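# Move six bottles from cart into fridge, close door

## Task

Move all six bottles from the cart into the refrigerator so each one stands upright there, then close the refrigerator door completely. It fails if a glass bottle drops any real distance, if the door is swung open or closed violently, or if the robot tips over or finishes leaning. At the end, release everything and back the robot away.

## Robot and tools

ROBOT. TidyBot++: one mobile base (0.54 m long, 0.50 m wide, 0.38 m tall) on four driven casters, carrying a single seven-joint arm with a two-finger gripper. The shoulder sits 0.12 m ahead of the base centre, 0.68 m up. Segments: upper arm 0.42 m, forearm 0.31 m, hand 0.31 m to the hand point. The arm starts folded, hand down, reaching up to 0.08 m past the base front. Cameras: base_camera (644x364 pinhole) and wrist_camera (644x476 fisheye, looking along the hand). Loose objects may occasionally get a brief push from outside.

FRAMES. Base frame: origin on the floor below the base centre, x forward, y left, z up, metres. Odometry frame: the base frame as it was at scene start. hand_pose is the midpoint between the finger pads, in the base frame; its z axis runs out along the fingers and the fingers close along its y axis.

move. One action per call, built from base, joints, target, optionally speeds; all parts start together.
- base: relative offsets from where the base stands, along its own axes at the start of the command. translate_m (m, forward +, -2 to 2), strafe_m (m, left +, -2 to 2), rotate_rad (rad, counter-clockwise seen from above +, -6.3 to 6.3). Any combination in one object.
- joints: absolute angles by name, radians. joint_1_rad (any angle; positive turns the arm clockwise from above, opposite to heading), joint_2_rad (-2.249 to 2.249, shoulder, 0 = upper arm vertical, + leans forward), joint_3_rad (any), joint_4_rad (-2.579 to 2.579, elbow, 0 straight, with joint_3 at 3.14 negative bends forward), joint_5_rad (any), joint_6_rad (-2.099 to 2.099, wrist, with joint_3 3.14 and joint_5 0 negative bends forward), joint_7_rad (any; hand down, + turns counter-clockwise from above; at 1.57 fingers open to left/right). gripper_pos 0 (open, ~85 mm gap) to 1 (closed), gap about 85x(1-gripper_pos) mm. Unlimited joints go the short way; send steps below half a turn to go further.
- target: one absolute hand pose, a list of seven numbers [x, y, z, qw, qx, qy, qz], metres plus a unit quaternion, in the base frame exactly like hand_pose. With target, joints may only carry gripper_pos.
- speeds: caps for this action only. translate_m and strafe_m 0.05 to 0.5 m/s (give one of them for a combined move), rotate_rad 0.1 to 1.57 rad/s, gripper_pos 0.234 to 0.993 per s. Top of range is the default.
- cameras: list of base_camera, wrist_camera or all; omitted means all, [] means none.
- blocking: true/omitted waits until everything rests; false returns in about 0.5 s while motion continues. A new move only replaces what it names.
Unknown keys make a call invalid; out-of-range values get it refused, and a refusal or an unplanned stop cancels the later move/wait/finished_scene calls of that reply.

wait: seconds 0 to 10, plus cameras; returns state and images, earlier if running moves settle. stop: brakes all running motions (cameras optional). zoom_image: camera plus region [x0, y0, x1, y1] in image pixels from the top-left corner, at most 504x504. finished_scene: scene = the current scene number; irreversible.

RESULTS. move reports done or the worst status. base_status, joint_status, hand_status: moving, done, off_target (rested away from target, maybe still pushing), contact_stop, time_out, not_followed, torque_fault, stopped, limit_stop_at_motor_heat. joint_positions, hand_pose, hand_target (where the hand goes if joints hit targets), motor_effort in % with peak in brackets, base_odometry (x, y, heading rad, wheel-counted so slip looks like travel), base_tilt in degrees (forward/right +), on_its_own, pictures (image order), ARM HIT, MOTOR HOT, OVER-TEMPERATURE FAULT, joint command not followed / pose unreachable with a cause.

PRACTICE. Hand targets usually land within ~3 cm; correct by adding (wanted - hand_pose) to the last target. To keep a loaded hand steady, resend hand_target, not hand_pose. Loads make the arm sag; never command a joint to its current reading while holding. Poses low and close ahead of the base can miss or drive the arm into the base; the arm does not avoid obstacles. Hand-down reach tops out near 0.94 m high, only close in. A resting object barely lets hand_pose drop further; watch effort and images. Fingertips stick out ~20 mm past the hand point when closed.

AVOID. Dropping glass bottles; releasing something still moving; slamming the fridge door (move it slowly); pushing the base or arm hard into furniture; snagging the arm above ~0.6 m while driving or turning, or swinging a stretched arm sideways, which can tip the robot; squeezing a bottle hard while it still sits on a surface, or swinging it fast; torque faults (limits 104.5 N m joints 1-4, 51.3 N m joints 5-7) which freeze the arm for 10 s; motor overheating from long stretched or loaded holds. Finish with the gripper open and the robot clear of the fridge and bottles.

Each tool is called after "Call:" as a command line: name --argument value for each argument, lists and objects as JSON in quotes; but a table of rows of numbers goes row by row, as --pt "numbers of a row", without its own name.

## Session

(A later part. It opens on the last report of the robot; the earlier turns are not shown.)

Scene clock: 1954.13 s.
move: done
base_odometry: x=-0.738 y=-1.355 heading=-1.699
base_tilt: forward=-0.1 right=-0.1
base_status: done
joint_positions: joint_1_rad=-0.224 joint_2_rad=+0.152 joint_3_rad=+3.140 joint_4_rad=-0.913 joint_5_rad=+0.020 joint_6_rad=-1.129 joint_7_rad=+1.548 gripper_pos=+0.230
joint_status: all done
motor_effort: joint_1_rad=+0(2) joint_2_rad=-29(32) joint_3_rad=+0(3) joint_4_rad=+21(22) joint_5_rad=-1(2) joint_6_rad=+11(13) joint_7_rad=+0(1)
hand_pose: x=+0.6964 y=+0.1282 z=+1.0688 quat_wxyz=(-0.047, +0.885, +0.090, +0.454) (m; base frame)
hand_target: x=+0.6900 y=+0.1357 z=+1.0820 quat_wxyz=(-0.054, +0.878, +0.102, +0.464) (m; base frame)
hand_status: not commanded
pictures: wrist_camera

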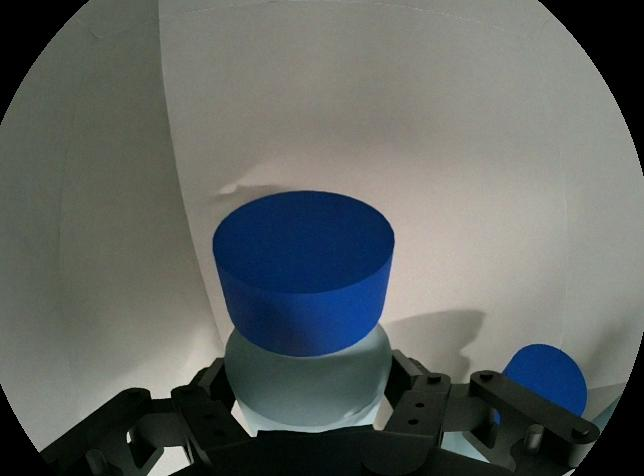

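Call:
move --joints '{"joint_1_rad": -0.231, "joint_2_rad": 0.042, "joint_3_rad": 3.1416, "joint_4_rad": -1.27, "joint_5_rad": 0, "joint_6_rad": -0.823, "joint_7_rad": 1.57}' --cameras '["wrist_camera"]'

Call:
move --joints '{"joint_1_rad": -0.231, "joint_2_rad": 0.040, "joint_3_rad": 3.1416, "joint_4_rad": -1.305, "joint_5_rad": 0, "joint_6_rad": -0.788, "joint_7_rad": 1.57}' --cameras '["wrist_camera"]'

Scene clock: 1967.93 s.
move: done
base_odometry: x=-0.738 y=-1.355 heading=-1.699
base_tilt: forward=-0.1 right=-0.1
base_status: not commanded
joint_positions: joint_1_rad=-0.224 joint_2_rad=+0.084 joint_3_rad=+3.140 joint_4_rad=-1.236 joint_5_rad=+0.020 joint_6_rad=-0.875 joint_7_rad=+1.548 gripper_pos=+0.230
joint_status: all done
motor_effort: joint_1_rad=-2(2) joint_2_rad=-23(30) joint_3_rad=-2(3) joint_4_rad=+19(22) joint_5_rad=-2(3) joint_6_rad=+7(12) joint_7_rad=+0(2)
hand_pose: x=+0.6972 y=+0.1293 z=+0.9969 quat_wxyz=(-0.047, +0.885, +0.092, +0.453) (m; base frame)
hand_target: x=+0.6878 y=+0.1352 z=+1.0162 quat_wxyz=(-0.056, +0.870, +0.101, +0.479) (m; base frame)
hand_status: not commanded
pictures: wrist_camera

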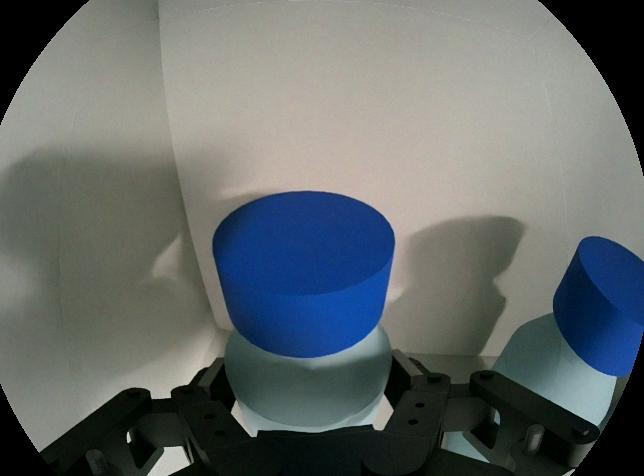

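Scene clock: 1968.60 s.
move: done
base_odometry: x=-0.738 y=-1.355 heading=-1.699
base_tilt: forward=-0.1 right=-0.1
base_status: not commanded
joint_positions: joint_1_rad=-0.224 joint_2_rad=+0.071 joint_3_rad=+3.140 joint_4_rad=-1.269 joint_5_rad=+0.020 joint_6_rad=-0.835 joint_7_rad=+1.548 gripper_pos=+0.230
joint_status: all done
motor_effort: joint_1_rad=-2(3) joint_2_rad=-21(23) joint_3_rad=-2(4) joint_4_rad=+18(20) joint_5_rad=-2(3) joint_6_rad=+8(9) joint_7_rad=+0(1)
hand_pose: x=+0.6967 y=+0.1293 z=+0.9967 quat_wxyz=(-0.048, +0.881, +0.092, +0.462) (m; base frame)
hand_target: x=+0.6897 y=+0.1356 z=+1.0067 quat_wxyz=(-0.056, +0.870, +0.101, +0.480) (m; base frame)
hand_status: not commanded
pictures: wrist_camera

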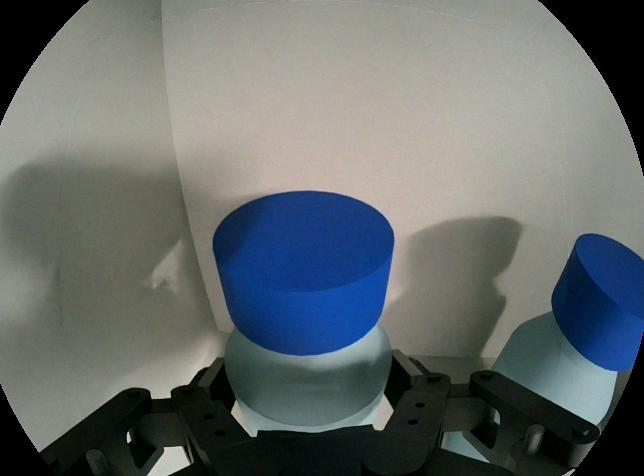

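Call:
move --joints '{"gripper_pos": 0.06}' --speeds '{"gripper_pos": 0.4}' --cameras '["wrist_camera"]'

Scene clock: 2000.33 s.
move: done
base_odometry: x=-0.738 y=-1.355 heading=-1.699
base_tilt: forward=-0.1 right=-0.1
base_status: not commanded
joint_positions: joint_1_rad=-0.225 joint_2_rad=+0.071 joint_3_rad=+3.140 joint_4_rad=-1.272 joint_5_rad=+0.020 joint_6_rad=-0.835 joint_7_rad=+1.548 gripper_pos=+0.060
joint_status: all done
motor_effort: joint_1_rad=-1(2) joint_2_rad=-22(24) joint_3_rad=-1(3) joint_4_rad=+19(19) joint_5_rad=-1(3) joint_6_rad=+9(9) joint_7_rad=+0(0)
hand_pose: x=+0.6963 y=+0.1296 z=+0.9952 quat_wxyz=(-0.048, +0.881, +0.093, +0.461) (m; base frame)
hand_target: x=+0.6897 y=+0.1356 z=+1.0067 quat_wxyz=(-0.056, +0.870, +0.101, +0.480) (m; base frame)
hand_status: not commanded
pictures: wrist_camera

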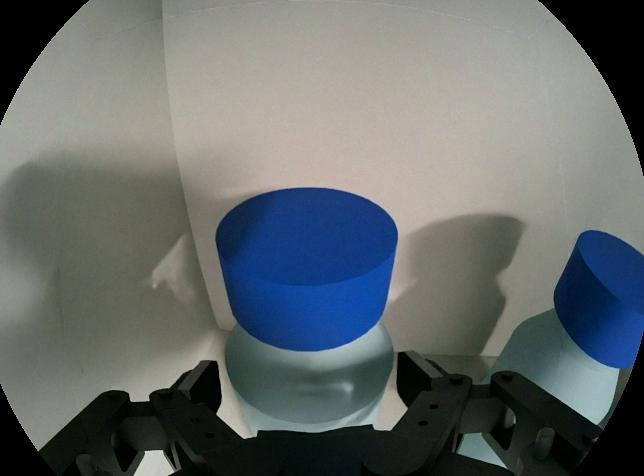

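Call:
move --joints '{"joint_1_rad": -0.231, "joint_2_rad": 0.14, "joint_3_rad": 3.1416, "joint_4_rad": -0.90, "joint_5_rad": 0, "joint_6_rad": -1.12, "joint_7_rad": 1.57}' --base '{"translate_m": -0.46}' --cameras '["wrist_camera"]'

Call:
move --base '{"translate_m": -0.623, "strafe_m": -0.475, "rotate_rad": -3.0}' --joints '{"joint_1_rad": 0, "joint_2_rad": 0.14, "joint_3_rad": 3.1416, "joint_4_rad": -0.90, "joint_5_rad": 0, "joint_6_rad": -1.12, "joint_7_rad": 1.57, "gripper_pos": 0.0}' --speeds '{"rotate_rad": 1.4}' --cameras '["wrist_camera"]'

Scene clock: 2014.87 s.
move: done
base_odometry: x=-0.679 y=-0.899 heading=-1.698
base_tilt: forward=-0.1 right=-0.1
base_status: done
joint_positions: joint_1_rad=-0.226 joint_2_rad=+0.109 joint_3_rad=+3.140 joint_4_rad=-0.919 joint_5_rad=+0.020 joint_6_rad=-1.073 joint_7_rad=+1.548 gripper_pos=+0.060
joint_status: all done
motor_effort: joint_1_rad=-1(4) joint_2_rad=-21(26) joint_3_rad=+0(4) joint_4_rad=+17(20) joint_5_rad=-1(2) joint_6_rad=+8(9) joint_7_rad=+0(1)
hand_pose: x=+0.6884 y=+0.1273 z=+1.1053 quat_wxyz=(-0.052, +0.863, +0.088, +0.495) (m; base frame)
hand_target: x=+0.6917 y=+0.1361 z=+1.0846 quat_wxyz=(-0.055, +0.876, +0.101, +0.468) (m; base frame)
hand_status: not commanded
pictures: wrist_camera

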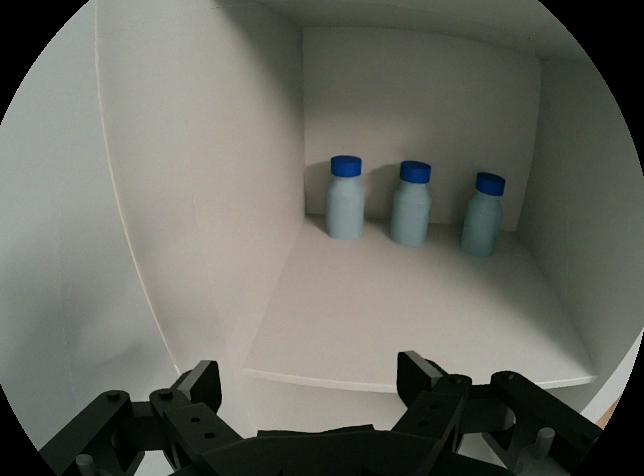

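Scene clock: 2018.87 s.
move: done
base_odometry: x=-1.071 y=-0.220 heading=+1.585
base_tilt: forward=-0.1 right=-0.1
base_status: done
joint_positions: joint_1_rad=+0.006 joint_2_rad=+0.120 joint_3_rad=+3.144 joint_4_rad=-0.918 joint_5_rad=+0.020 joint_6_rad=-1.073 joint_7_rad=+1.548 gripper_pos=+0.000
joint_status: all done
motor_effort: joint_1_rad=+0(4) joint_2_rad=-22(27) joint_3_rad=-1(4) joint_4_rad=+17(19) joint_5_rad=-1(2) joint_6_rad=+9(9) joint_7_rad=+0(1)
hand_pose: x=+0.7070 y=-0.0089 z=+1.0989 quat_wxyz=(+0.007, +0.870, -0.014, +0.493) (m; base frame)
hand_target: x=+0.7076 y=+0.0014 z=+1.0846 quat_wxyz=(+0.000, +0.882, +0.000, +0.471) (m; base frame)
hand_status: not commanded
pictures: wrist_camera

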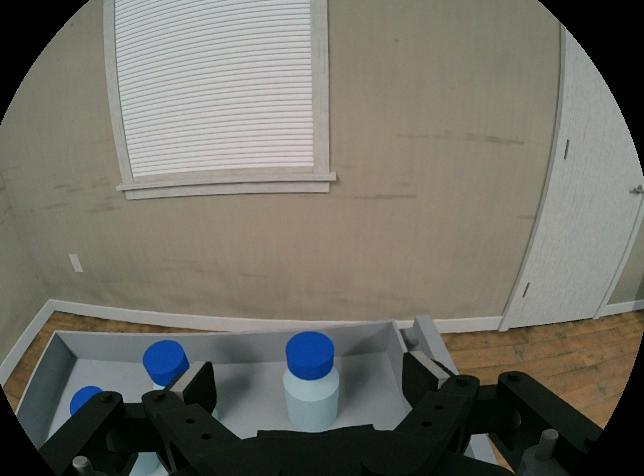

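Call:
move --base '{"translate_m": 0.11, "strafe_m": -0.009}' --joints '{"joint_1_rad": 0, "joint_2_rad": 0.085, "joint_3_rad": 3.1416, "joint_4_rad": -1.42, "joint_5_rad": 0, "joint_6_rad": -0.65, "joint_7_rad": 1.57}' --cameras '["wrist_camera"]'

Scene clock: 2034.43 s.
move: done
base_odometry: x=-1.064 y=-0.110 heading=+1.584
base_tilt: forward=-0.1 right=-0.1
base_status: done
joint_positions: joint_1_rad=+0.006 joint_2_rad=+0.118 joint_3_rad=+3.144 joint_4_rad=-1.387 joint_5_rad=+0.020 joint_6_rad=-0.703 joint_7_rad=+1.548 gripper_pos=+0.000
joint_status: all done
motor_effort: joint_1_rad=-1(1) joint_2_rad=-24(27) joint_3_rad=-1(2) joint_4_rad=+19(20) joint_5_rad=-1(2) joint_6_rad=+7(9) joint_7_rad=+0(1)
hand_pose: x=+0.7325 y=-0.0077 z=+0.9351 quat_wxyz=(+0.006, +0.893, -0.010, +0.450) (m; base frame)
hand_target: x=+0.7281 y=+0.0014 z=+0.9500 quat_wxyz=(+0.000, +0.881, +0.000, +0.474) (m; base frame)
hand_status: not commanded
pictures: wrist_camera

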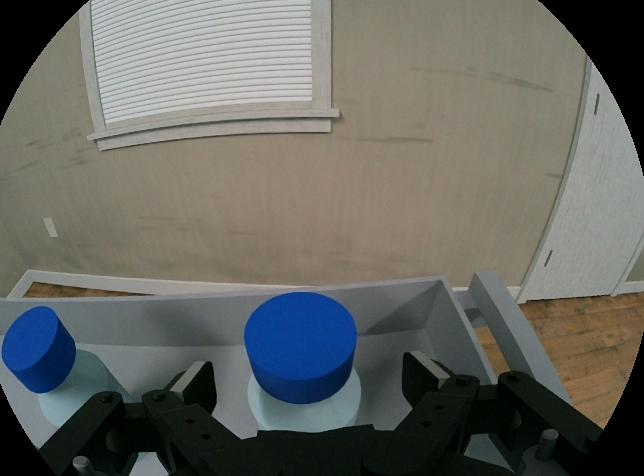

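Call:
move --base '{"translate_m": 0.026, "strafe_m": 0.003}' --joints '{"joint_1_rad": 0, "joint_2_rad": 0.063, "joint_3_rad": 3.1416, "joint_4_rad": -1.645, "joint_5_rad": 0, "joint_6_rad": -0.43, "joint_7_rad": 1.57}' --cameras '["wrist_camera"]'

Scene clock: 2044.40 s.
move: done
base_odometry: x=-1.067 y=-0.084 heading=+1.584
base_tilt: forward=-0.1 right=-0.1
base_status: done
joint_positions: joint_1_rad=+0.006 joint_2_rad=+0.100 joint_3_rad=+3.144 joint_4_rad=-1.614 joint_5_rad=+0.020 joint_6_rad=-0.483 joint_7_rad=+1.548 gripper_pos=+0.000
joint_status: all done
motor_effort: joint_1_rad=-1(1) joint_2_rad=-23(27) joint_3_rad=-1(2) joint_4_rad=+19(21) joint_5_rad=-1(2) joint_6_rad=+7(10) joint_7_rad=+0(1)
hand_pose: x=+0.7245 y=-0.0065 z=+0.8731 quat_wxyz=(+0.005, +0.890, -0.008, +0.455) (m; base frame)
hand_target: x=+0.7194 y=+0.0014 z=+0.8915 quat_wxyz=(+0.000, +0.877, +0.000, +0.481) (m; base frame)
hand_status: not commanded
pictures: wrist_camera

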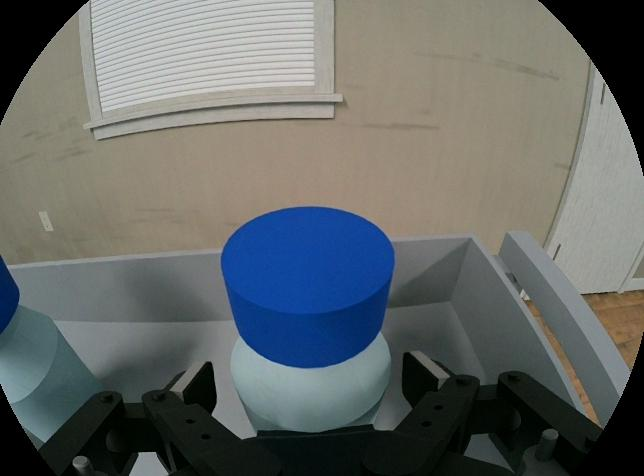

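Call:
move --base '{"translate_m": 0.004}' --joints '{"joint_1_rad": 0, "joint_2_rad": 0.063, "joint_3_rad": 3.1416, "joint_4_rad": -1.68, "joint_5_rad": 0, "joint_6_rad": -0.393, "joint_7_rad": 1.57, "gripper_pos": 0.12}' --cameras '[]'

Call:
move --joints '{"gripper_pos": 0.29}' --speeds '{"gripper_pos": 0.234}' --cameras '[]'

Call:
move --joints '{"joint_1_rad": 0, "joint_2_rad": 0.14, "joint_3_rad": 3.1416, "joint_4_rad": -0.87, "joint_5_rad": 0, "joint_6_rad": -1.15, "joint_7_rad": 1.57}' --cameras '["wrist_camera"]'

Scene clock: 2057.67 s.
move: done
base_odometry: x=-1.067 y=-0.080 heading=+1.584
base_tilt: forward=-0.1 right=-0.1
base_status: done
joint_positions: joint_1_rad=+0.006 joint_2_rad=+0.096 joint_3_rad=+3.144 joint_4_rad=-1.650 joint_5_rad=+0.020 joint_6_rad=-0.441 joint_7_rad=+1.548 gripper_pos=+0.120
joint_status: all done
motor_effort: joint_1_rad=-1(3) joint_2_rad=-23(26) joint_3_rad=+0(2) joint_4_rad=+19(20) joint_5_rad=-1(2) joint_6_rad=+8(9) joint_7_rad=+0(1)
hand_pose: x=+0.7232 y=-0.0063 z=+0.8661 quat_wxyz=(+0.005, +0.888, -0.008, +0.460) (m; base frame)
hand_target: x=+0.7181 y=+0.0014 z=+0.8811 quat_wxyz=(+0.000, +0.876, +0.000, +0.482) (m; base frame)
hand_status: not commanded
pictures: none
No camera images: "cameras" was empty.

Scene clock: 2058.70 s.
move: off_target
base_odometry: x=-1.067 y=-0.080 heading=+1.584
base_tilt: forward=-0.1 right=-0.1
base_status: not commanded
joint_positions: joint_1_rad=+0.006 joint_2_rad=+0.095 joint_3_rad=+3.144 joint_4_rad=-1.650 joint_5_rad=+0.020 joint_6_rad=-0.440 joint_7_rad=+1.548 gripper_pos=+0.230
joint_status: gripper_pos off_target (ended at +0.230, target +0.290)
motor_effort: joint_1_rad=-2(3) joint_2_rad=-22(24) joint_3_rad=+0(2) joint_4_rad=+19(19) joint_5_rad=-1(2) joint_6_rad=+9(9) joint_7_rad=+0(1)
hand_pose: x=+0.7230 y=-0.0063 z=+0.8670 quat_wxyz=(+0.005, +0.888, -0.008, +0.460) (m; base frame)
hand_target: x=+0.7181 y=+0.0014 z=+0.8811 quat_wxyz=(+0.000, +0.876, +0.000, +0.482) (m; base frame)
hand_status: not commanded
pictures: none
No camera images: "cameras" was empty.

Scene clock: 2061.10 s.
move: done
base_odometry: x=-1.067 y=-0.080 heading=+1.584
base_tilt: forward=-0.1 right=-0.1
base_status: not commanded
joint_positions: joint_1_rad=+0.006 joint_2_rad=+0.118 joint_3_rad=+3.144 joint_4_rad=-0.914 joint_5_rad=+0.020 joint_6_rad=-1.121 joint_7_rad=+1.548 gripper_pos=+0.230
joint_status: all done
motor_effort: joint_1_rad=+0(2) joint_2_rad=-26(30) joint_3_rad=-1(2) joint_4_rad=+21(26) joint_5_rad=-1(2) joint_6_rad=+11(13) joint_7_rad=+0(2)
hand_pose: x=+0.6983 y=-0.0090 z=+1.0898 quat_wxyz=(+0.007, +0.880, -0.014, +0.474) (m; base frame)
hand_target: x=+0.7027 y=+0.0014 z=+1.0927 quat_wxyz=(+0.000, +0.882, +0.000, +0.471) (m; base frame)
hand_status: not commanded
pictures: wrist_camera

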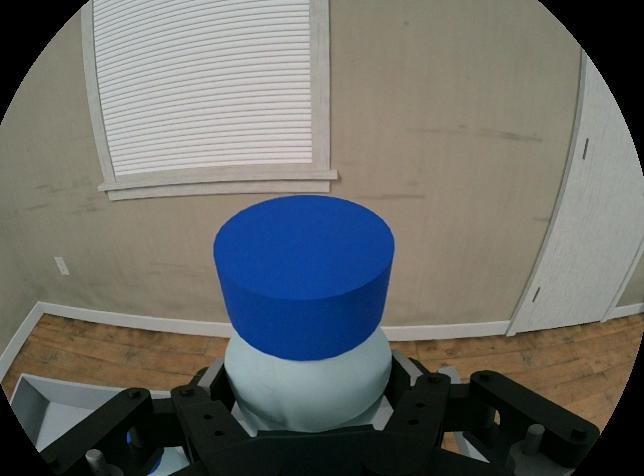

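Call:
move --base '{"translate_m": -0.6585, "strafe_m": -0.2643, "rotate_rad": 3.0}' --speeds '{"rotate_rad": 1.3}' --cameras '["wrist_camera"]'

Scene clock: 2082.30 s.
move: done
base_odometry: x=-0.794 y=-0.735 heading=-1.700
base_tilt: forward=-0.1 right=-0.1
base_status: done
joint_positions: joint_1_rad=-0.007 joint_2_rad=+0.140 joint_3_rad=+3.137 joint_4_rad=-0.913 joint_5_rad=+0.020 joint_6_rad=-1.125 joint_7_rad=+1.548 gripper_pos=+0.230
joint_status: not commanded
motor_effort: joint_1_rad=+0(4) joint_2_rad=-27(32) joint_3_rad=+0(3) joint_4_rad=+21(22) joint_5_rad=-1(3) joint_6_rad=+12(12) joint_7_rad=+0(1)
hand_pose: x=+0.7064 y=+0.0020 z=+1.0767 quat_wxyz=(+0.002, +0.886, -0.006, +0.464) (m; base frame)
hand_target: x=+0.7027 y=+0.0014 z=+1.0927 quat_wxyz=(+0.000, +0.882, +0.000, +0.471) (m; base frame)
hand_status: not commanded
pictures: wrist_camera

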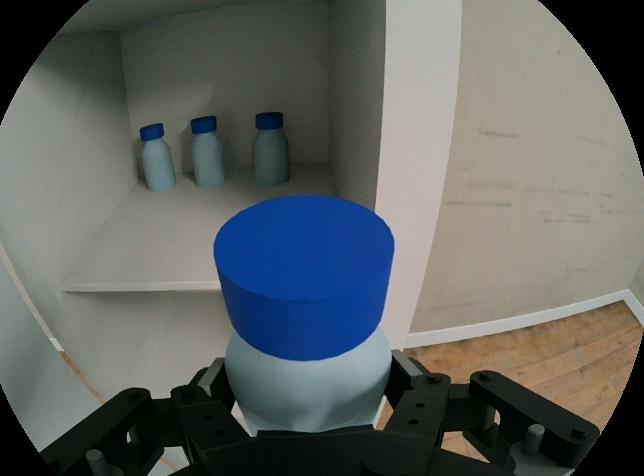

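Call:
move --base '{"rotate_rad": 0.03, "translate_m": 0.30}' --speeds '{"translate_m": 0.35}' --cameras '["wrist_camera", "base_camera"]'

Scene clock: 2149.30 s.
move: done
base_odometry: x=-0.833 y=-1.033 heading=-1.669
base_tilt: forward=-0.1 right=-0.1
base_status: done
joint_positions: joint_1_rad=-0.006 joint_2_rad=+0.141 joint_3_rad=+3.137 joint_4_rad=-0.911 joint_5_rad=+0.020 joint_6_rad=-1.127 joint_7_rad=+1.548 gripper_pos=+0.230
joint_status: not commanded
motor_effort: joint_1_rad=+0(3) joint_2_rad=-27(31) joint_3_rad=-1(2) joint_4_rad=+21(22) joint_5_rad=-1(2) joint_6_rad=+12(12) joint_7_rad=+0(0)
hand_pose: x=+0.7064 y=+0.0012 z=+1.0763 quat_wxyz=(+0.002, +0.886, -0.006, +0.463) (m; base frame)
hand_target: x=+0.7027 y=+0.0014 z=+1.0927 quat_wxyz=(+0.000, +0.882, +0.000, +0.471) (m; base frame)
hand_status: not commanded
pictures: base_camera, wrist_camera

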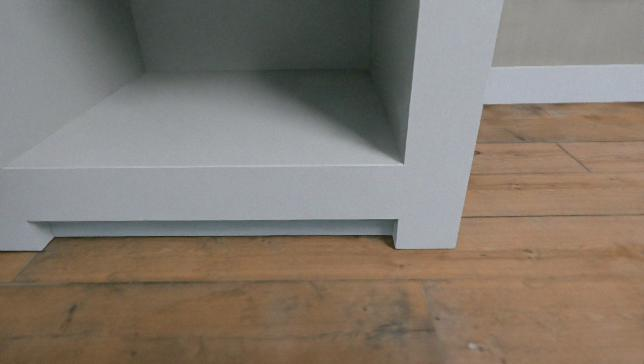

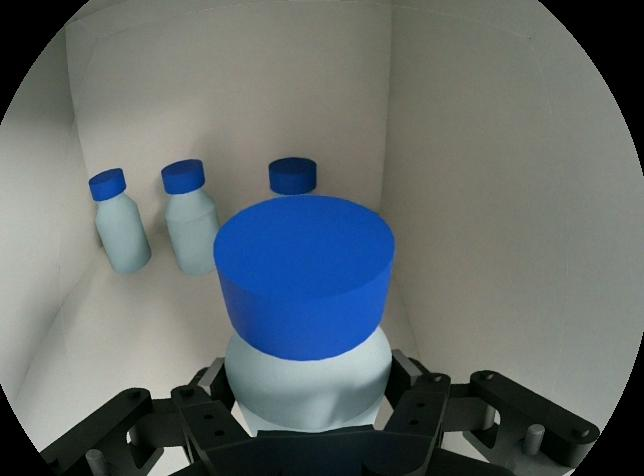

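Call:
move --base '{"translate_m": 0.135}' --speeds '{"translate_m": 0.3}' --cameras '[]'

Call:
move --joints '{"joint_1_rad": 0, "joint_2_rad": 0.042, "joint_3_rad": 3.1416, "joint_4_rad": -1.27, "joint_5_rad": 0, "joint_6_rad": -0.823, "joint_7_rad": 1.57}' --cameras '["wrist_camera"]'

Call:
move --joints '{"joint_1_rad": 0, "joint_2_rad": 0.040, "joint_3_rad": 3.1416, "joint_4_rad": -1.30, "joint_5_rad": 0, "joint_6_rad": -0.793, "joint_7_rad": 1.57}' --cameras '["wrist_camera"]'

Scene clock: 2179.90 s.
move: done
base_odometry: x=-0.846 y=-1.167 heading=-1.669
base_tilt: forward=-0.1 right=-0.1
base_status: done
joint_positions: joint_1_rad=-0.006 joint_2_rad=+0.147 joint_3_rad=+3.137 joint_4_rad=-0.911 joint_5_rad=+0.020 joint_6_rad=-1.129 joint_7_rad=+1.548 gripper_pos=+0.230
joint_status: not commanded
motor_effort: joint_1_rad=+0(2) joint_2_rad=-28(32) joint_3_rad=+0(1) joint_4_rad=+21(22) joint_5_rad=-1(1) joint_6_rad=+12(13) joint_7_rad=+0(0)
hand_pose: x=+0.7088 y=+0.0012 z=+1.0725 quat_wxyz=(+0.002, +0.888, -0.006, +0.460) (m; base frame)
hand_target: x=+0.7027 y=+0.0014 z=+1.0927 quat_wxyz=(+0.000, +0.882, +0.000, +0.471) (m; base frame)
hand_status: not commanded
pictures: none
No camera images: "cameras" was empty.

Scene clock: 2181.43 s.
move: done
base_odometry: x=-0.846 y=-1.167 heading=-1.669
base_tilt: forward=-0.1 right=-0.1
base_status: not commanded
joint_positions: joint_1_rad=-0.006 joint_2_rad=+0.084 joint_3_rad=+3.137 joint_4_rad=-1.237 joint_5_rad=+0.020 joint_6_rad=-0.875 joint_7_rad=+1.548 gripper_pos=+0.230
joint_status: all done
motor_effort: joint_1_rad=-2(3) joint_2_rad=-23(28) joint_3_rad=-2(3) joint_4_rad=+19(23) joint_5_rad=-2(3) joint_6_rad=+8(12) joint_7_rad=+0(2)
hand_pose: x=+0.7114 y=+0.0022 z=+0.9965 quat_wxyz=(+0.002, +0.890, -0.004, +0.455) (m; base frame)
hand_target: x=+0.7036 y=+0.0013 z=+1.0162 quat_wxyz=(+0.000, +0.876, +0.000, +0.482) (m; base frame)
hand_status: not commanded
pictures: wrist_camera

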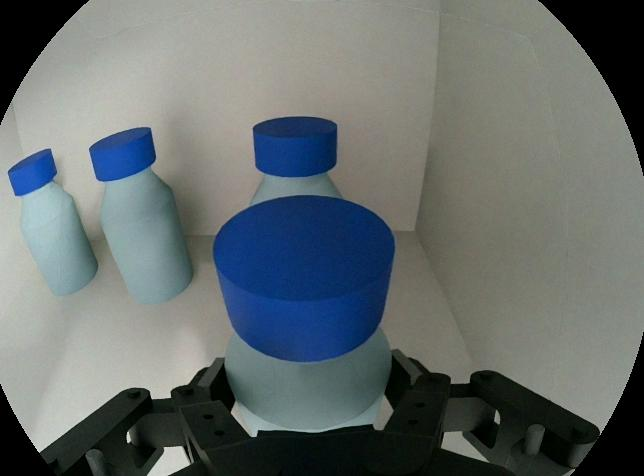

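Scene clock: 2182.07 s.
move: done
base_odometry: x=-0.846 y=-1.167 heading=-1.669
base_tilt: forward=-0.1 right=-0.1
base_status: not commanded
joint_positions: joint_1_rad=-0.005 joint_2_rad=+0.073 joint_3_rad=+3.137 joint_4_rad=-1.265 joint_5_rad=+0.020 joint_6_rad=-0.841 joint_7_rad=+1.548 gripper_pos=+0.230
joint_status: all done
motor_effort: joint_1_rad=-2(3) joint_2_rad=-22(23) joint_3_rad=-2(3) joint_4_rad=+18(19) joint_5_rad=-2(2) joint_6_rad=+8(8) joint_7_rad=+0(1)
hand_pose: x=+0.7108 y=+0.0023 z=+0.9963 quat_wxyz=(+0.002, +0.886, -0.003, +0.463) (m; base frame)
hand_target: x=+0.7052 y=+0.0014 z=+1.0082 quat_wxyz=(+0.000, +0.876, +0.000, +0.483) (m; base frame)
hand_status: not commanded
pictures: wrist_camera

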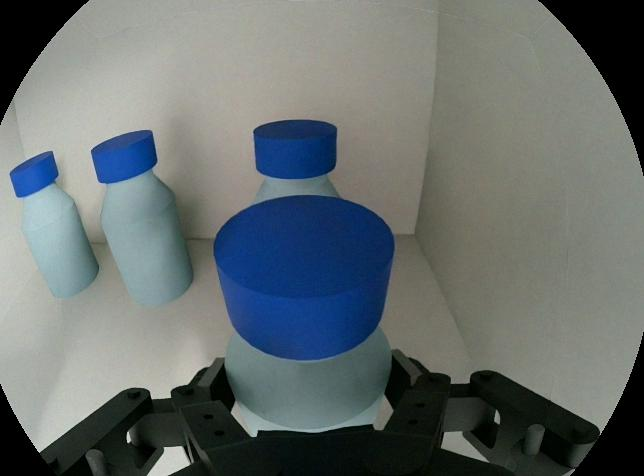

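Call:
move --joints '{"gripper_pos": 0.06}' --speeds '{"gripper_pos": 0.4}' --cameras '[]'

Call:
move --joints '{"joint_1_rad": 0, "joint_2_rad": 0.14, "joint_3_rad": 3.1416, "joint_4_rad": -0.90, "joint_5_rad": 0, "joint_6_rad": -1.12, "joint_7_rad": 1.57}' --base '{"translate_m": -0.40}' --cameras '["wrist_camera"]'

Call:
move --base '{"translate_m": -0.4156, "strafe_m": -0.667, "rotate_rad": -3.03}' --joints '{"joint_1_rad": 0.18, "joint_2_rad": 0.14, "joint_3_rad": 3.1416, "joint_4_rad": -0.90, "joint_5_rad": 0, "joint_6_rad": -1.12, "joint_7_rad": 1.57, "gripper_pos": 0.0}' --speeds '{"rotate_rad": 1.4}' --cameras '["wrist_camera"]'

Scene clock: 2243.73 s.
move: done
base_odometry: x=-0.846 y=-1.167 heading=-1.669
base_tilt: forward=-0.1 right=-0.1
base_status: not commanded
joint_positions: joint_1_rad=-0.005 joint_2_rad=+0.072 joint_3_rad=+3.137 joint_4_rad=-1.267 joint_5_rad=+0.020 joint_6_rad=-0.841 joint_7_rad=+1.548 gripper_pos=+0.060
joint_status: all done
motor_effort: joint_1_rad=-1(2) joint_2_rad=-22(23) joint_3_rad=-1(2) joint_4_rad=+19(19) joint_5_rad=-1(2) joint_6_rad=+8(9) joint_7_rad=+0(0)
hand_pose: x=+0.7106 y=+0.0023 z=+0.9953 quat_wxyz=(+0.002, +0.887, -0.003, +0.462) (m; base frame)
hand_target: x=+0.7052 y=+0.0014 z=+1.0082 quat_wxyz=(+0.000, +0.876, +0.000, +0.483) (m; base frame)
hand_status: not commanded
pictures: none
No camera images: "cameras" was empty.

Scene clock: 2246.07 s.
move: done
base_odometry: x=-0.807 y=-0.769 heading=-1.669
base_tilt: forward=-0.1 right=-0.1
base_status: done
joint_positions: joint_1_rad=-0.004 joint_2_rad=+0.104 joint_3_rad=+3.137 joint_4_rad=-0.919 joint_5_rad=+0.020 joint_6_rad=-1.073 joint_7_rad=+1.548 gripper_pos=+0.060
joint_status: all done
motor_effort: joint_1_rad=-1(3) joint_2_rad=-22(26) joint_3_rad=-1(3) joint_4_rad=+17(20) joint_5_rad=-1(2) joint_6_rad=+8(9) joint_7_rad=+0(1)
hand_pose: x=+0.7002 y=+0.0007 z=+1.1084 quat_wxyz=(+0.002, +0.866, -0.006, +0.500) (m; base frame)
hand_target: x=+0.7076 y=+0.0013 z=+1.0846 quat_wxyz=(+0.000, +0.882, +0.000, +0.471) (m; base frame)
hand_status: not commanded
pictures: wrist_camera

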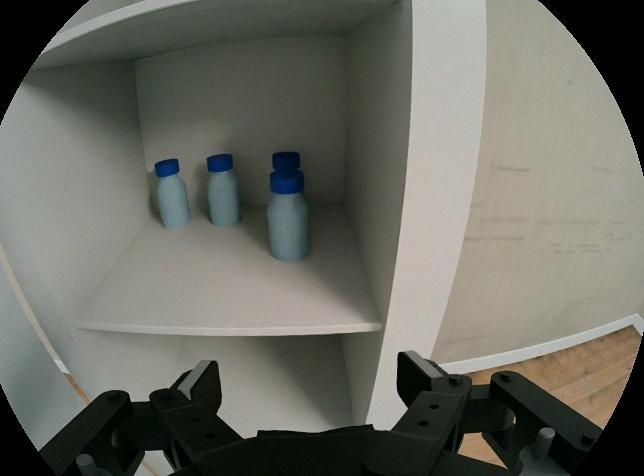

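Scene clock: 2250.17 s.
move: done
base_odometry: x=-1.430 y=-0.290 heading=+1.585
base_tilt: forward=-0.1 right=-0.1
base_status: done
joint_positions: joint_1_rad=+0.185 joint_2_rad=+0.121 joint_3_rad=+3.142 joint_4_rad=-0.918 joint_5_rad=+0.020 joint_6_rad=-1.073 joint_7_rad=+1.548 gripper_pos=+0.000
joint_status: all done
motor_effort: joint_1_rad=-1(5) joint_2_rad=-22(27) joint_3_rad=+0(4) joint_4_rad=+17(19) joint_5_rad=-1(2) joint_6_rad=+8(9) joint_7_rad=+0(1)
hand_pose: x=+0.6965 y=-0.1126 z=+1.0985 quat_wxyz=(+0.050, +0.866, -0.091, +0.490) (m; base frame)
hand_target: x=+0.6984 y=-0.1041 z=+1.0846 quat_wxyz=(+0.042, +0.878, -0.080, +0.469) (m; base frame)
hand_status: not commanded
pictures: wrist_camera

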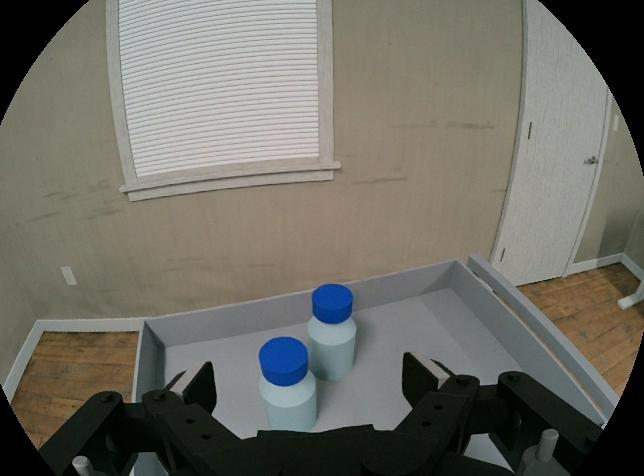

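Call:
move --base '{"translate_m": 0.115}' --joints '{"joint_1_rad": 0.18, "joint_2_rad": 0.085, "joint_3_rad": 3.1416, "joint_4_rad": -1.42, "joint_5_rad": 0, "joint_6_rad": -0.65, "joint_7_rad": 1.57}' --cameras '["wrist_camera"]'

Scene clock: 2280.27 s.
move: done
base_odometry: x=-1.431 y=-0.175 heading=+1.584
base_tilt: forward=-0.1 right=-0.1
base_status: done
joint_positions: joint_1_rad=+0.185 joint_2_rad=+0.118 joint_3_rad=+3.142 joint_4_rad=-1.387 joint_5_rad=+0.020 joint_6_rad=-0.703 joint_7_rad=+1.548 gripper_pos=+0.000
joint_status: all done
motor_effort: joint_1_rad=+0(2) joint_2_rad=-24(27) joint_3_rad=+0(2) joint_4_rad=+19(20) joint_5_rad=-1(2) joint_6_rad=+8(9) joint_7_rad=+0(1)
hand_pose: x=+0.7216 y=-0.1158 z=+0.9350 quat_wxyz=(+0.046, +0.889, -0.089, +0.448) (m; base frame)
hand_target: x=+0.7185 y=-0.1077 z=+0.9500 quat_wxyz=(+0.042, +0.877, -0.080, +0.472) (m; base frame)
hand_status: not commanded
pictures: wrist_camera

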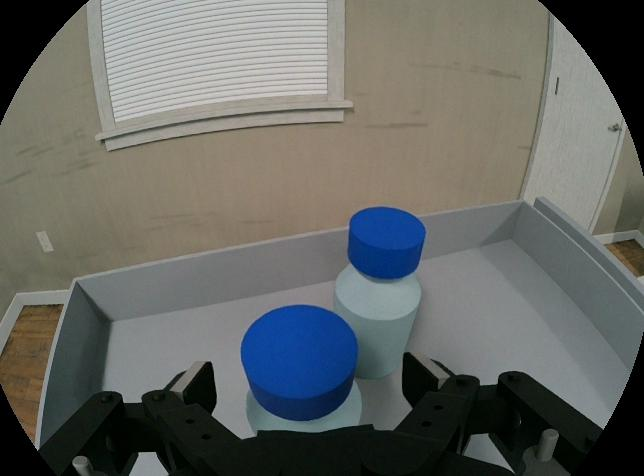

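Call:
move --base '{"translate_m": 0.0185, "strafe_m": -0.001}' --joints '{"joint_1_rad": 0.18, "joint_2_rad": 0.063, "joint_3_rad": 3.1416, "joint_4_rad": -1.645, "joint_5_rad": 0, "joint_6_rad": -0.43, "joint_7_rad": 1.57}' --cameras '["wrist_camera"]'

Scene clock: 2290.30 s.
move: done
base_odometry: x=-1.431 y=-0.156 heading=+1.584
base_tilt: forward=-0.1 right=-0.1
base_status: done
joint_positions: joint_1_rad=+0.185 joint_2_rad=+0.101 joint_3_rad=+3.142 joint_4_rad=-1.614 joint_5_rad=+0.020 joint_6_rad=-0.483 joint_7_rad=+1.548 gripper_pos=+0.000
joint_status: all done
motor_effort: joint_1_rad=-1(2) joint_2_rad=-24(26) joint_3_rad=+0(2) joint_4_rad=+19(20) joint_5_rad=-1(1) joint_6_rad=+8(9) joint_7_rad=+0(1)
hand_pose: x=+0.7140 y=-0.1132 z=+0.8729 quat_wxyz=(+0.045, +0.886, -0.087, +0.453) (m; base frame)
hand_target: x=+0.7100 y=-0.1062 z=+0.8915 quat_wxyz=(+0.043, +0.873, -0.079, +0.479) (m; base frame)
hand_status: not commanded
pictures: wrist_camera

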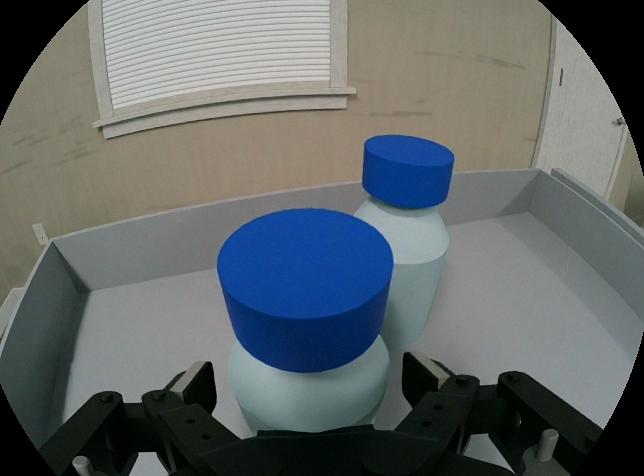

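Call:
move --joints '{"joint_1_rad": 0.18, "joint_2_rad": 0.063, "joint_3_rad": 3.1416, "joint_4_rad": -1.68, "joint_5_rad": 0, "joint_6_rad": -0.393, "joint_7_rad": 1.57, "gripper_pos": 0.12}' --cameras '[]'

Call:
move --joints '{"gripper_pos": 0.29}' --speeds '{"gripper_pos": 0.234}' --cameras '[]'

Call:
move --joints '{"joint_1_rad": 0.18, "joint_2_rad": 0.14, "joint_3_rad": 3.1416, "joint_4_rad": -0.87, "joint_5_rad": 0, "joint_6_rad": -1.15, "joint_7_rad": 1.57}' --cameras '["wrist_camera"]'

Scene clock: 2311.13 s.
move: done
base_odometry: x=-1.431 y=-0.156 heading=+1.584
base_tilt: forward=-0.1 right=-0.1
base_status: not commanded
joint_positions: joint_1_rad=+0.185 joint_2_rad=+0.099 joint_3_rad=+3.142 joint_4_rad=-1.650 joint_5_rad=+0.020 joint_6_rad=-0.441 joint_7_rad=+1.548 gripper_pos=+0.120
joint_status: all done
motor_effort: joint_1_rad=+0(1) joint_2_rad=-23(25) joint_3_rad=+0(1) joint_4_rad=+19(20) joint_5_rad=-1(1) joint_6_rad=+7(9) joint_7_rad=+0(1)
hand_pose: x=+0.7127 y=-0.1127 z=+0.8641 quat_wxyz=(+0.045, +0.885, -0.086, +0.456) (m; base frame)
hand_target: x=+0.7086 y=-0.1059 z=+0.8811 quat_wxyz=(+0.043, +0.873, -0.079, +0.480) (m; base frame)
hand_status: not commanded
pictures: none
No camera images: "cameras" was empty.

Scene clock: 2312.17 s.
move: off_target
base_odometry: x=-1.431 y=-0.156 heading=+1.584
base_tilt: forward=-0.1 right=-0.1
base_status: not commanded
joint_positions: joint_1_rad=+0.185 joint_2_rad=+0.098 joint_3_rad=+3.142 joint_4_rad=-1.650 joint_5_rad=+0.020 joint_6_rad=-0.441 joint_7_rad=+1.548 gripper_pos=+0.233
joint_status: gripper_pos off_target (ended at +0.233, target +0.290)
motor_effort: joint_1_rad=-1(2) joint_2_rad=-23(24) joint_3_rad=-1(2) joint_4_rad=+20(20) joint_5_rad=-2(2) joint_6_rad=+9(9) joint_7_rad=-1(1)
hand_pose: x=+0.7126 y=-0.1127 z=+0.8647 quat_wxyz=(+0.045, +0.884, -0.086, +0.456) (m; base frame)
hand_target: x=+0.7086 y=-0.1059 z=+0.8811 quat_wxyz=(+0.043, +0.873, -0.079, +0.480) (m; base frame)
hand_status: not commanded
pictures: none
No camera images: "cameras" was empty.

Scene clock: 2314.57 s.
move: done
base_odometry: x=-1.431 y=-0.156 heading=+1.584
base_tilt: forward=-0.1 right=-0.1
base_status: not commanded
joint_positions: joint_1_rad=+0.185 joint_2_rad=+0.120 joint_3_rad=+3.142 joint_4_rad=-0.917 joint_5_rad=+0.020 joint_6_rad=-1.124 joint_7_rad=+1.548 gripper_pos=+0.233
joint_status: all done
motor_effort: joint_1_rad=+0(1) joint_2_rad=-27(31) joint_3_rad=-1(2) joint_4_rad=+21(26) joint_5_rad=-1(2) joint_6_rad=+11(14) joint_7_rad=+0(1)
hand_pose: x=+0.6881 y=-0.1111 z=+1.0863 quat_wxyz=(+0.048, +0.877, -0.092, +0.469) (m; base frame)
hand_target: x=+0.6935 y=-0.1032 z=+1.0927 quat_wxyz=(+0.042, +0.878, -0.080, +0.469) (m; base frame)
hand_status: not commanded
pictures: wrist_camera

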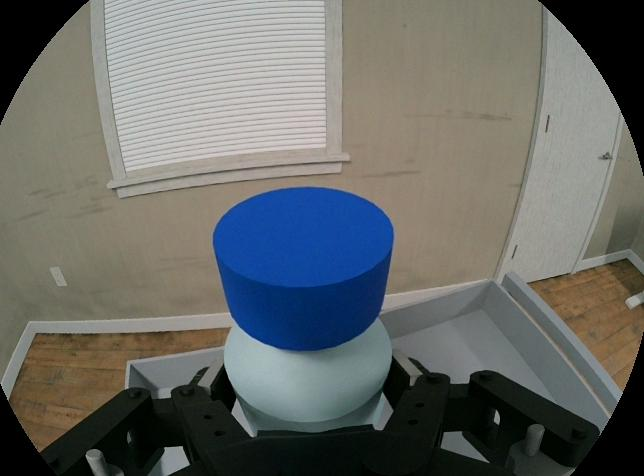

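Call:
move --base '{"translate_m": -0.585, "strafe_m": -0.7354, "rotate_rad": 3.03}' --joints '{"joint_1_rad": -0.045, "joint_2_rad": 0.14, "joint_3_rad": 3.1416, "joint_4_rad": -0.87, "joint_5_rad": 0, "joint_6_rad": -1.15, "joint_7_rad": 1.57}' --speeds '{"rotate_rad": 1.2}' --cameras '["wrist_camera", "base_camera"]'

Scene clock: 2338.80 s.
move: done
base_odometry: x=-0.688 y=-0.732 heading=-1.670
base_tilt: forward=-0.1 right=-0.1
base_status: done
joint_positions: joint_1_rad=-0.050 joint_2_rad=+0.147 joint_3_rad=+3.138 joint_4_rad=-0.916 joint_5_rad=+0.020 joint_6_rad=-1.128 joint_7_rad=+1.548 gripper_pos=+0.233
joint_status: all done
motor_effort: joint_1_rad=-1(4) joint_2_rad=-28(34) joint_3_rad=-1(4) joint_4_rad=+21(23) joint_5_rad=-1(3) joint_6_rad=+12(13) joint_7_rad=+0(1)
hand_pose: x=+0.7079 y=+0.0269 z=+1.0703 quat_wxyz=(-0.008, +0.889, +0.013, +0.458) (m; base frame)
hand_target: x=+0.7021 y=+0.0276 z=+1.0927 quat_wxyz=(-0.011, +0.882, +0.019, +0.471) (m; base frame)
hand_status: not commanded
pictures: base_camera, wrist_camera

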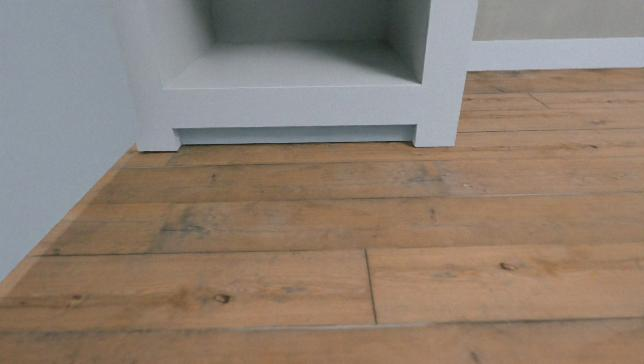

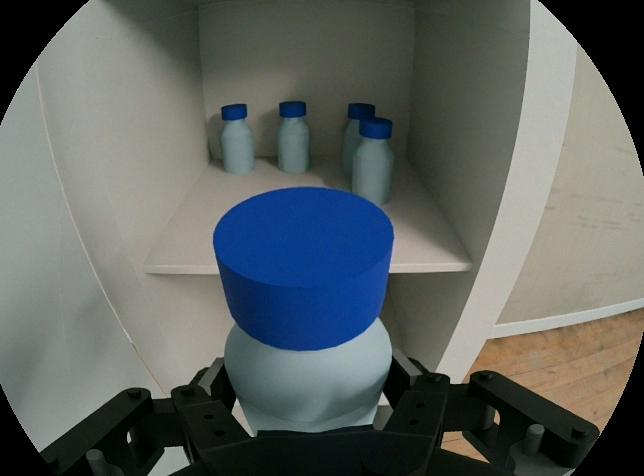

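Call:
move --base '{"translate_m": 0.39, "strafe_m": 0.02}' --speeds '{"translate_m": 0.35}' --cameras '["wrist_camera"]'

Scene clock: 2375.20 s.
move: done
base_odometry: x=-0.706 y=-1.122 heading=-1.669
base_tilt: forward=-0.1 right=-0.1
base_status: done
joint_positions: joint_1_rad=-0.050 joint_2_rad=+0.148 joint_3_rad=+3.138 joint_4_rad=-0.914 joint_5_rad=+0.020 joint_6_rad=-1.130 joint_7_rad=+1.548 gripper_pos=+0.233
joint_status: not commanded
motor_effort: joint_1_rad=+0(1) joint_2_rad=-28(31) joint_3_rad=+0(1) joint_4_rad=+22(22) joint_5_rad=-1(1) joint_6_rad=+12(13) joint_7_rad=+0(1)
hand_pose: x=+0.7080 y=+0.0269 z=+1.0699 quat_wxyz=(-0.007, +0.889, +0.013, +0.457) (m; base frame)
hand_target: x=+0.7021 y=+0.0276 z=+1.0927 quat_wxyz=(-0.011, +0.882, +0.019, +0.471) (m; base frame)
hand_status: not commanded
pictures: wrist_camera

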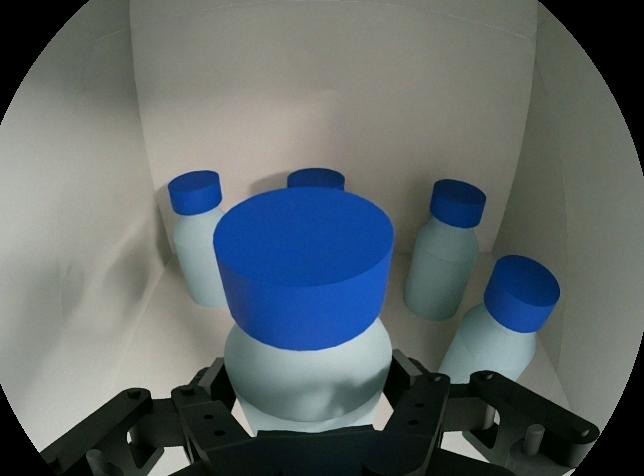

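Call:
move --base '{"translate_m": 0.073, "strafe_m": -0.012}' --speeds '{"translate_m": 0.3}' --cameras '[]'

Call:
move --joints '{"joint_1_rad": -0.045, "joint_2_rad": 0.042, "joint_3_rad": 3.1416, "joint_4_rad": -1.27, "joint_5_rad": 0, "joint_6_rad": -0.823, "joint_7_rad": 1.57}' --cameras '["wrist_camera"]'

Call:
move --joints '{"joint_1_rad": -0.045, "joint_2_rad": 0.040, "joint_3_rad": 3.1416, "joint_4_rad": -1.30, "joint_5_rad": 0, "joint_6_rad": -0.793, "joint_7_rad": 1.57}' --cameras '["wrist_camera"]'

Scene clock: 2393.83 s.
move: done
base_odometry: x=-0.725 y=-1.194 heading=-1.668
base_tilt: forward=-0.1 right=-0.1
base_status: done
joint_positions: joint_1_rad=-0.050 joint_2_rad=+0.152 joint_3_rad=+3.138 joint_4_rad=-0.914 joint_5_rad=+0.020 joint_6_rad=-1.131 joint_7_rad=+1.548 gripper_pos=+0.233
joint_status: not commanded
motor_effort: joint_1_rad=+0(1) joint_2_rad=-28(34) joint_3_rad=-1(1) joint_4_rad=+21(23) joint_5_rad=-1(1) joint_6_rad=+12(13) joint_7_rad=+0(1)
hand_pose: x=+0.7094 y=+0.0270 z=+1.0675 quat_wxyz=(-0.007, +0.890, +0.013, +0.455) (m; base frame)
hand_target: x=+0.7021 y=+0.0276 z=+1.0927 quat_wxyz=(-0.011, +0.882, +0.019, +0.471) (m; base frame)
hand_status: not commanded
pictures: none
No camera images: "cameras" was empty.

Scene clock: 2395.37 s.
move: done
base_odometry: x=-0.725 y=-1.194 heading=-1.668
base_tilt: forward=-0.1 right=-0.1
base_status: not commanded
joint_positions: joint_1_rad=-0.050 joint_2_rad=+0.086 joint_3_rad=+3.138 joint_4_rad=-1.237 joint_5_rad=+0.020 joint_6_rad=-0.876 joint_7_rad=+1.548 gripper_pos=+0.233
joint_status: all done
motor_effort: joint_1_rad=-2(2) joint_2_rad=-24(29) joint_3_rad=-1(2) joint_4_rad=+19(22) joint_5_rad=-2(2) joint_6_rad=+8(12) joint_7_rad=+0(1)
hand_pose: x=+0.7110 y=+0.0280 z=+0.9953 quat_wxyz=(-0.008, +0.891, +0.016, +0.454) (m; base frame)
hand_target: x=+0.7030 y=+0.0276 z=+1.0162 quat_wxyz=(-0.011, +0.876, +0.019, +0.482) (m; base frame)
hand_status: not commanded
pictures: wrist_camera

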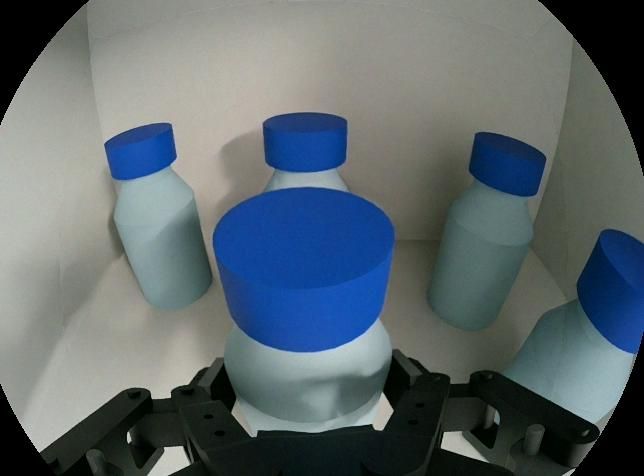

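Scene clock: 2396.00 s.
move: done
base_odometry: x=-0.725 y=-1.194 heading=-1.668
base_tilt: forward=-0.1 right=-0.1
base_status: not commanded
joint_positions: joint_1_rad=-0.050 joint_2_rad=+0.074 joint_3_rad=+3.138 joint_4_rad=-1.266 joint_5_rad=+0.020 joint_6_rad=-0.841 joint_7_rad=+1.548 gripper_pos=+0.233
joint_status: all done
motor_effort: joint_1_rad=-2(3) joint_2_rad=-22(24) joint_3_rad=-2(3) joint_4_rad=+18(20) joint_5_rad=-2(2) joint_6_rad=+8(8) joint_7_rad=+0(1)
hand_pose: x=+0.7106 y=+0.0281 z=+0.9950 quat_wxyz=(-0.008, +0.887, +0.016, +0.462) (m; base frame)
hand_target: x=+0.7046 y=+0.0277 z=+1.0082 quat_wxyz=(-0.011, +0.875, +0.019, +0.483) (m; base frame)
hand_status: not commanded
pictures: wrist_camera

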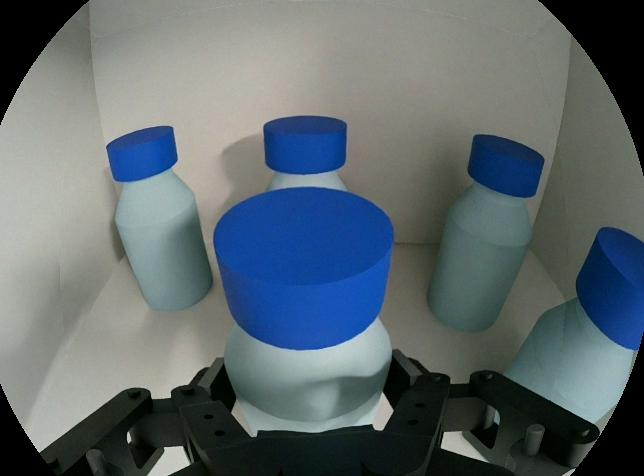

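Call:
move --joints '{"gripper_pos": 0.06}' --speeds '{"gripper_pos": 0.4}' --cameras '["wrist_camera"]'

Call:
move --joints '{"joint_1_rad": -0.045, "joint_2_rad": 0.14, "joint_3_rad": 3.1416, "joint_4_rad": -0.90, "joint_5_rad": 0, "joint_6_rad": -1.12, "joint_7_rad": 1.57}' --base '{"translate_m": -0.40}' --cameras '["wrist_camera"]'

Scene clock: 2405.47 s.
move: done
base_odometry: x=-0.725 y=-1.194 heading=-1.668
base_tilt: forward=-0.1 right=-0.1
base_status: not commanded
joint_positions: joint_1_rad=-0.050 joint_2_rad=+0.074 joint_3_rad=+3.138 joint_4_rad=-1.267 joint_5_rad=+0.020 joint_6_rad=-0.841 joint_7_rad=+1.548 gripper_pos=+0.060
joint_status: all done
motor_effort: joint_1_rad=+0(2) joint_2_rad=-22(23) joint_3_rad=-1(2) joint_4_rad=+19(19) joint_5_rad=-1(2) joint_6_rad=+8(8) joint_7_rad=+0(0)
hand_pose: x=+0.7105 y=+0.0281 z=+0.9945 quat_wxyz=(-0.008, +0.887, +0.016, +0.462) (m; base frame)
hand_target: x=+0.7046 y=+0.0277 z=+1.0082 quat_wxyz=(-0.011, +0.875, +0.019, +0.483) (m; base frame)
hand_status: not commanded
pictures: wrist_camera

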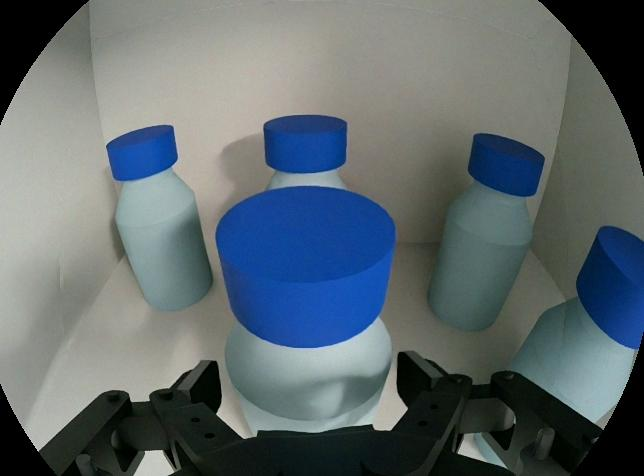

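Scene clock: 2407.87 s.
move: done
base_odometry: x=-0.686 y=-0.795 heading=-1.668
base_tilt: forward=-0.1 right=-0.1
base_status: done
joint_positions: joint_1_rad=-0.050 joint_2_rad=+0.101 joint_3_rad=+3.138 joint_4_rad=-0.915 joint_5_rad=+0.020 joint_6_rad=-1.073 joint_7_rad=+1.548 gripper_pos=+0.060
joint_status: all done
motor_effort: joint_1_rad=+0(2) joint_2_rad=-22(27) joint_3_rad=+0(2) joint_4_rad=+17(21) joint_5_rad=-1(2) joint_6_rad=+8(9) joint_7_rad=+0(1)
hand_pose: x=+0.6986 y=+0.0265 z=+1.1115 quat_wxyz=(-0.009, +0.865, +0.013, +0.502) (m; base frame)
hand_target: x=+0.7070 y=+0.0278 z=+1.0846 quat_wxyz=(-0.011, +0.882, +0.019, +0.471) (m; base frame)
hand_status: not commanded
pictures: wrist_camera

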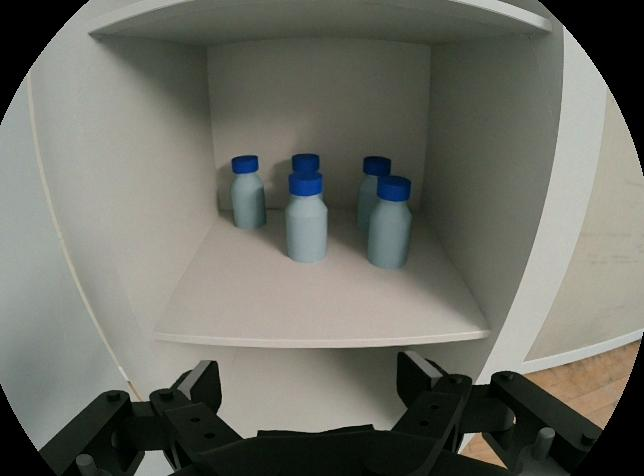

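Call:
move --base '{"translate_m": -0.527, "strafe_m": -0.623, "rotate_rad": -3.031}' --joints '{"joint_1_rad": 0.0, "joint_2_rad": 0.14, "joint_3_rad": 3.1416, "joint_4_rad": -0.90, "joint_5_rad": 0, "joint_6_rad": -1.12, "joint_7_rad": 1.57, "gripper_pos": 0.0}' --speeds '{"rotate_rad": 1.4}' --cameras '["wrist_camera"]'

Scene clock: 2437.93 s.
move: done
base_odometry: x=-1.255 y=-0.210 heading=+1.585
base_tilt: forward=-0.1 right=-0.1
base_status: done
joint_positions: joint_1_rad=+0.004 joint_2_rad=+0.119 joint_3_rad=+3.140 joint_4_rad=-0.915 joint_5_rad=+0.020 joint_6_rad=-1.073 joint_7_rad=+1.548 gripper_pos=+0.000
joint_status: all done
motor_effort: joint_1_rad=+0(4) joint_2_rad=-22(26) joint_3_rad=-1(3) joint_4_rad=+17(18) joint_5_rad=-1(2) joint_6_rad=+8(9) joint_7_rad=+0(1)
hand_pose: x=+0.7066 y=-0.0057 z=+1.1010 quat_wxyz=(+0.005, +0.869, -0.011, +0.494) (m; base frame)
hand_target: x=+0.7076 y=+0.0014 z=+1.0846 quat_wxyz=(+0.000, +0.882, +0.000, +0.471) (m; base frame)
hand_status: not commanded
pictures: wrist_camera

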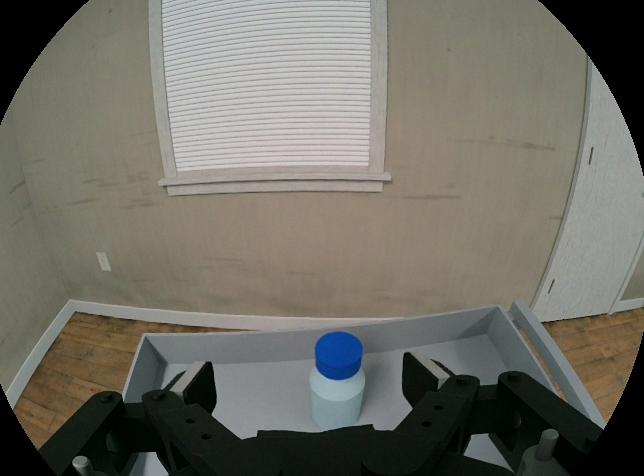

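Call:
move --base '{"translate_m": 0.115, "strafe_m": -0.036}' --joints '{"joint_1_rad": 0, "joint_2_rad": 0.085, "joint_3_rad": 3.1416, "joint_4_rad": -1.42, "joint_5_rad": 0, "joint_6_rad": -0.65, "joint_7_rad": 1.57}' --cameras '["wrist_camera"]'

Scene clock: 2449.00 s.
move: done
base_odometry: x=-1.221 y=-0.095 heading=+1.584
base_tilt: forward=-0.1 right=-0.1
base_status: done
joint_positions: joint_1_rad=+0.004 joint_2_rad=+0.117 joint_3_rad=+3.140 joint_4_rad=-1.387 joint_5_rad=+0.020 joint_6_rad=-0.703 joint_7_rad=+1.548 gripper_pos=+0.000
joint_status: all done
motor_effort: joint_1_rad=+0(2) joint_2_rad=-24(28) joint_3_rad=-1(2) joint_4_rad=+19(21) joint_5_rad=-1(2) joint_6_rad=+8(9) joint_7_rad=+0(1)
hand_pose: x=+0.7322 y=-0.0042 z=+0.9357 quat_wxyz=(+0.005, +0.893, -0.007, +0.451) (m; base frame)
hand_target: x=+0.7281 y=+0.0013 z=+0.9500 quat_wxyz=(+0.000, +0.881, +0.000, +0.474) (m; base frame)
hand_status: not commanded
pictures: wrist_camera

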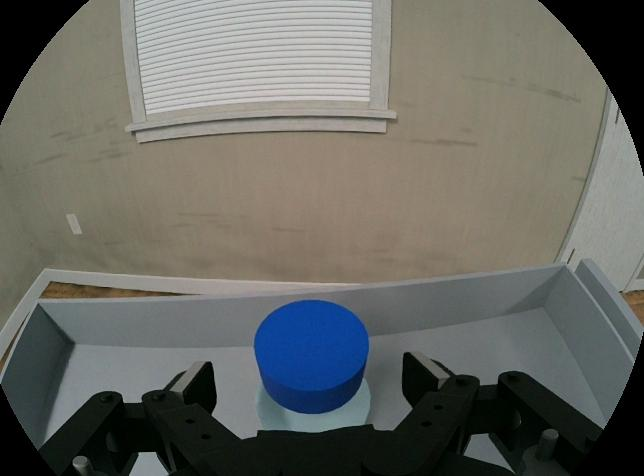

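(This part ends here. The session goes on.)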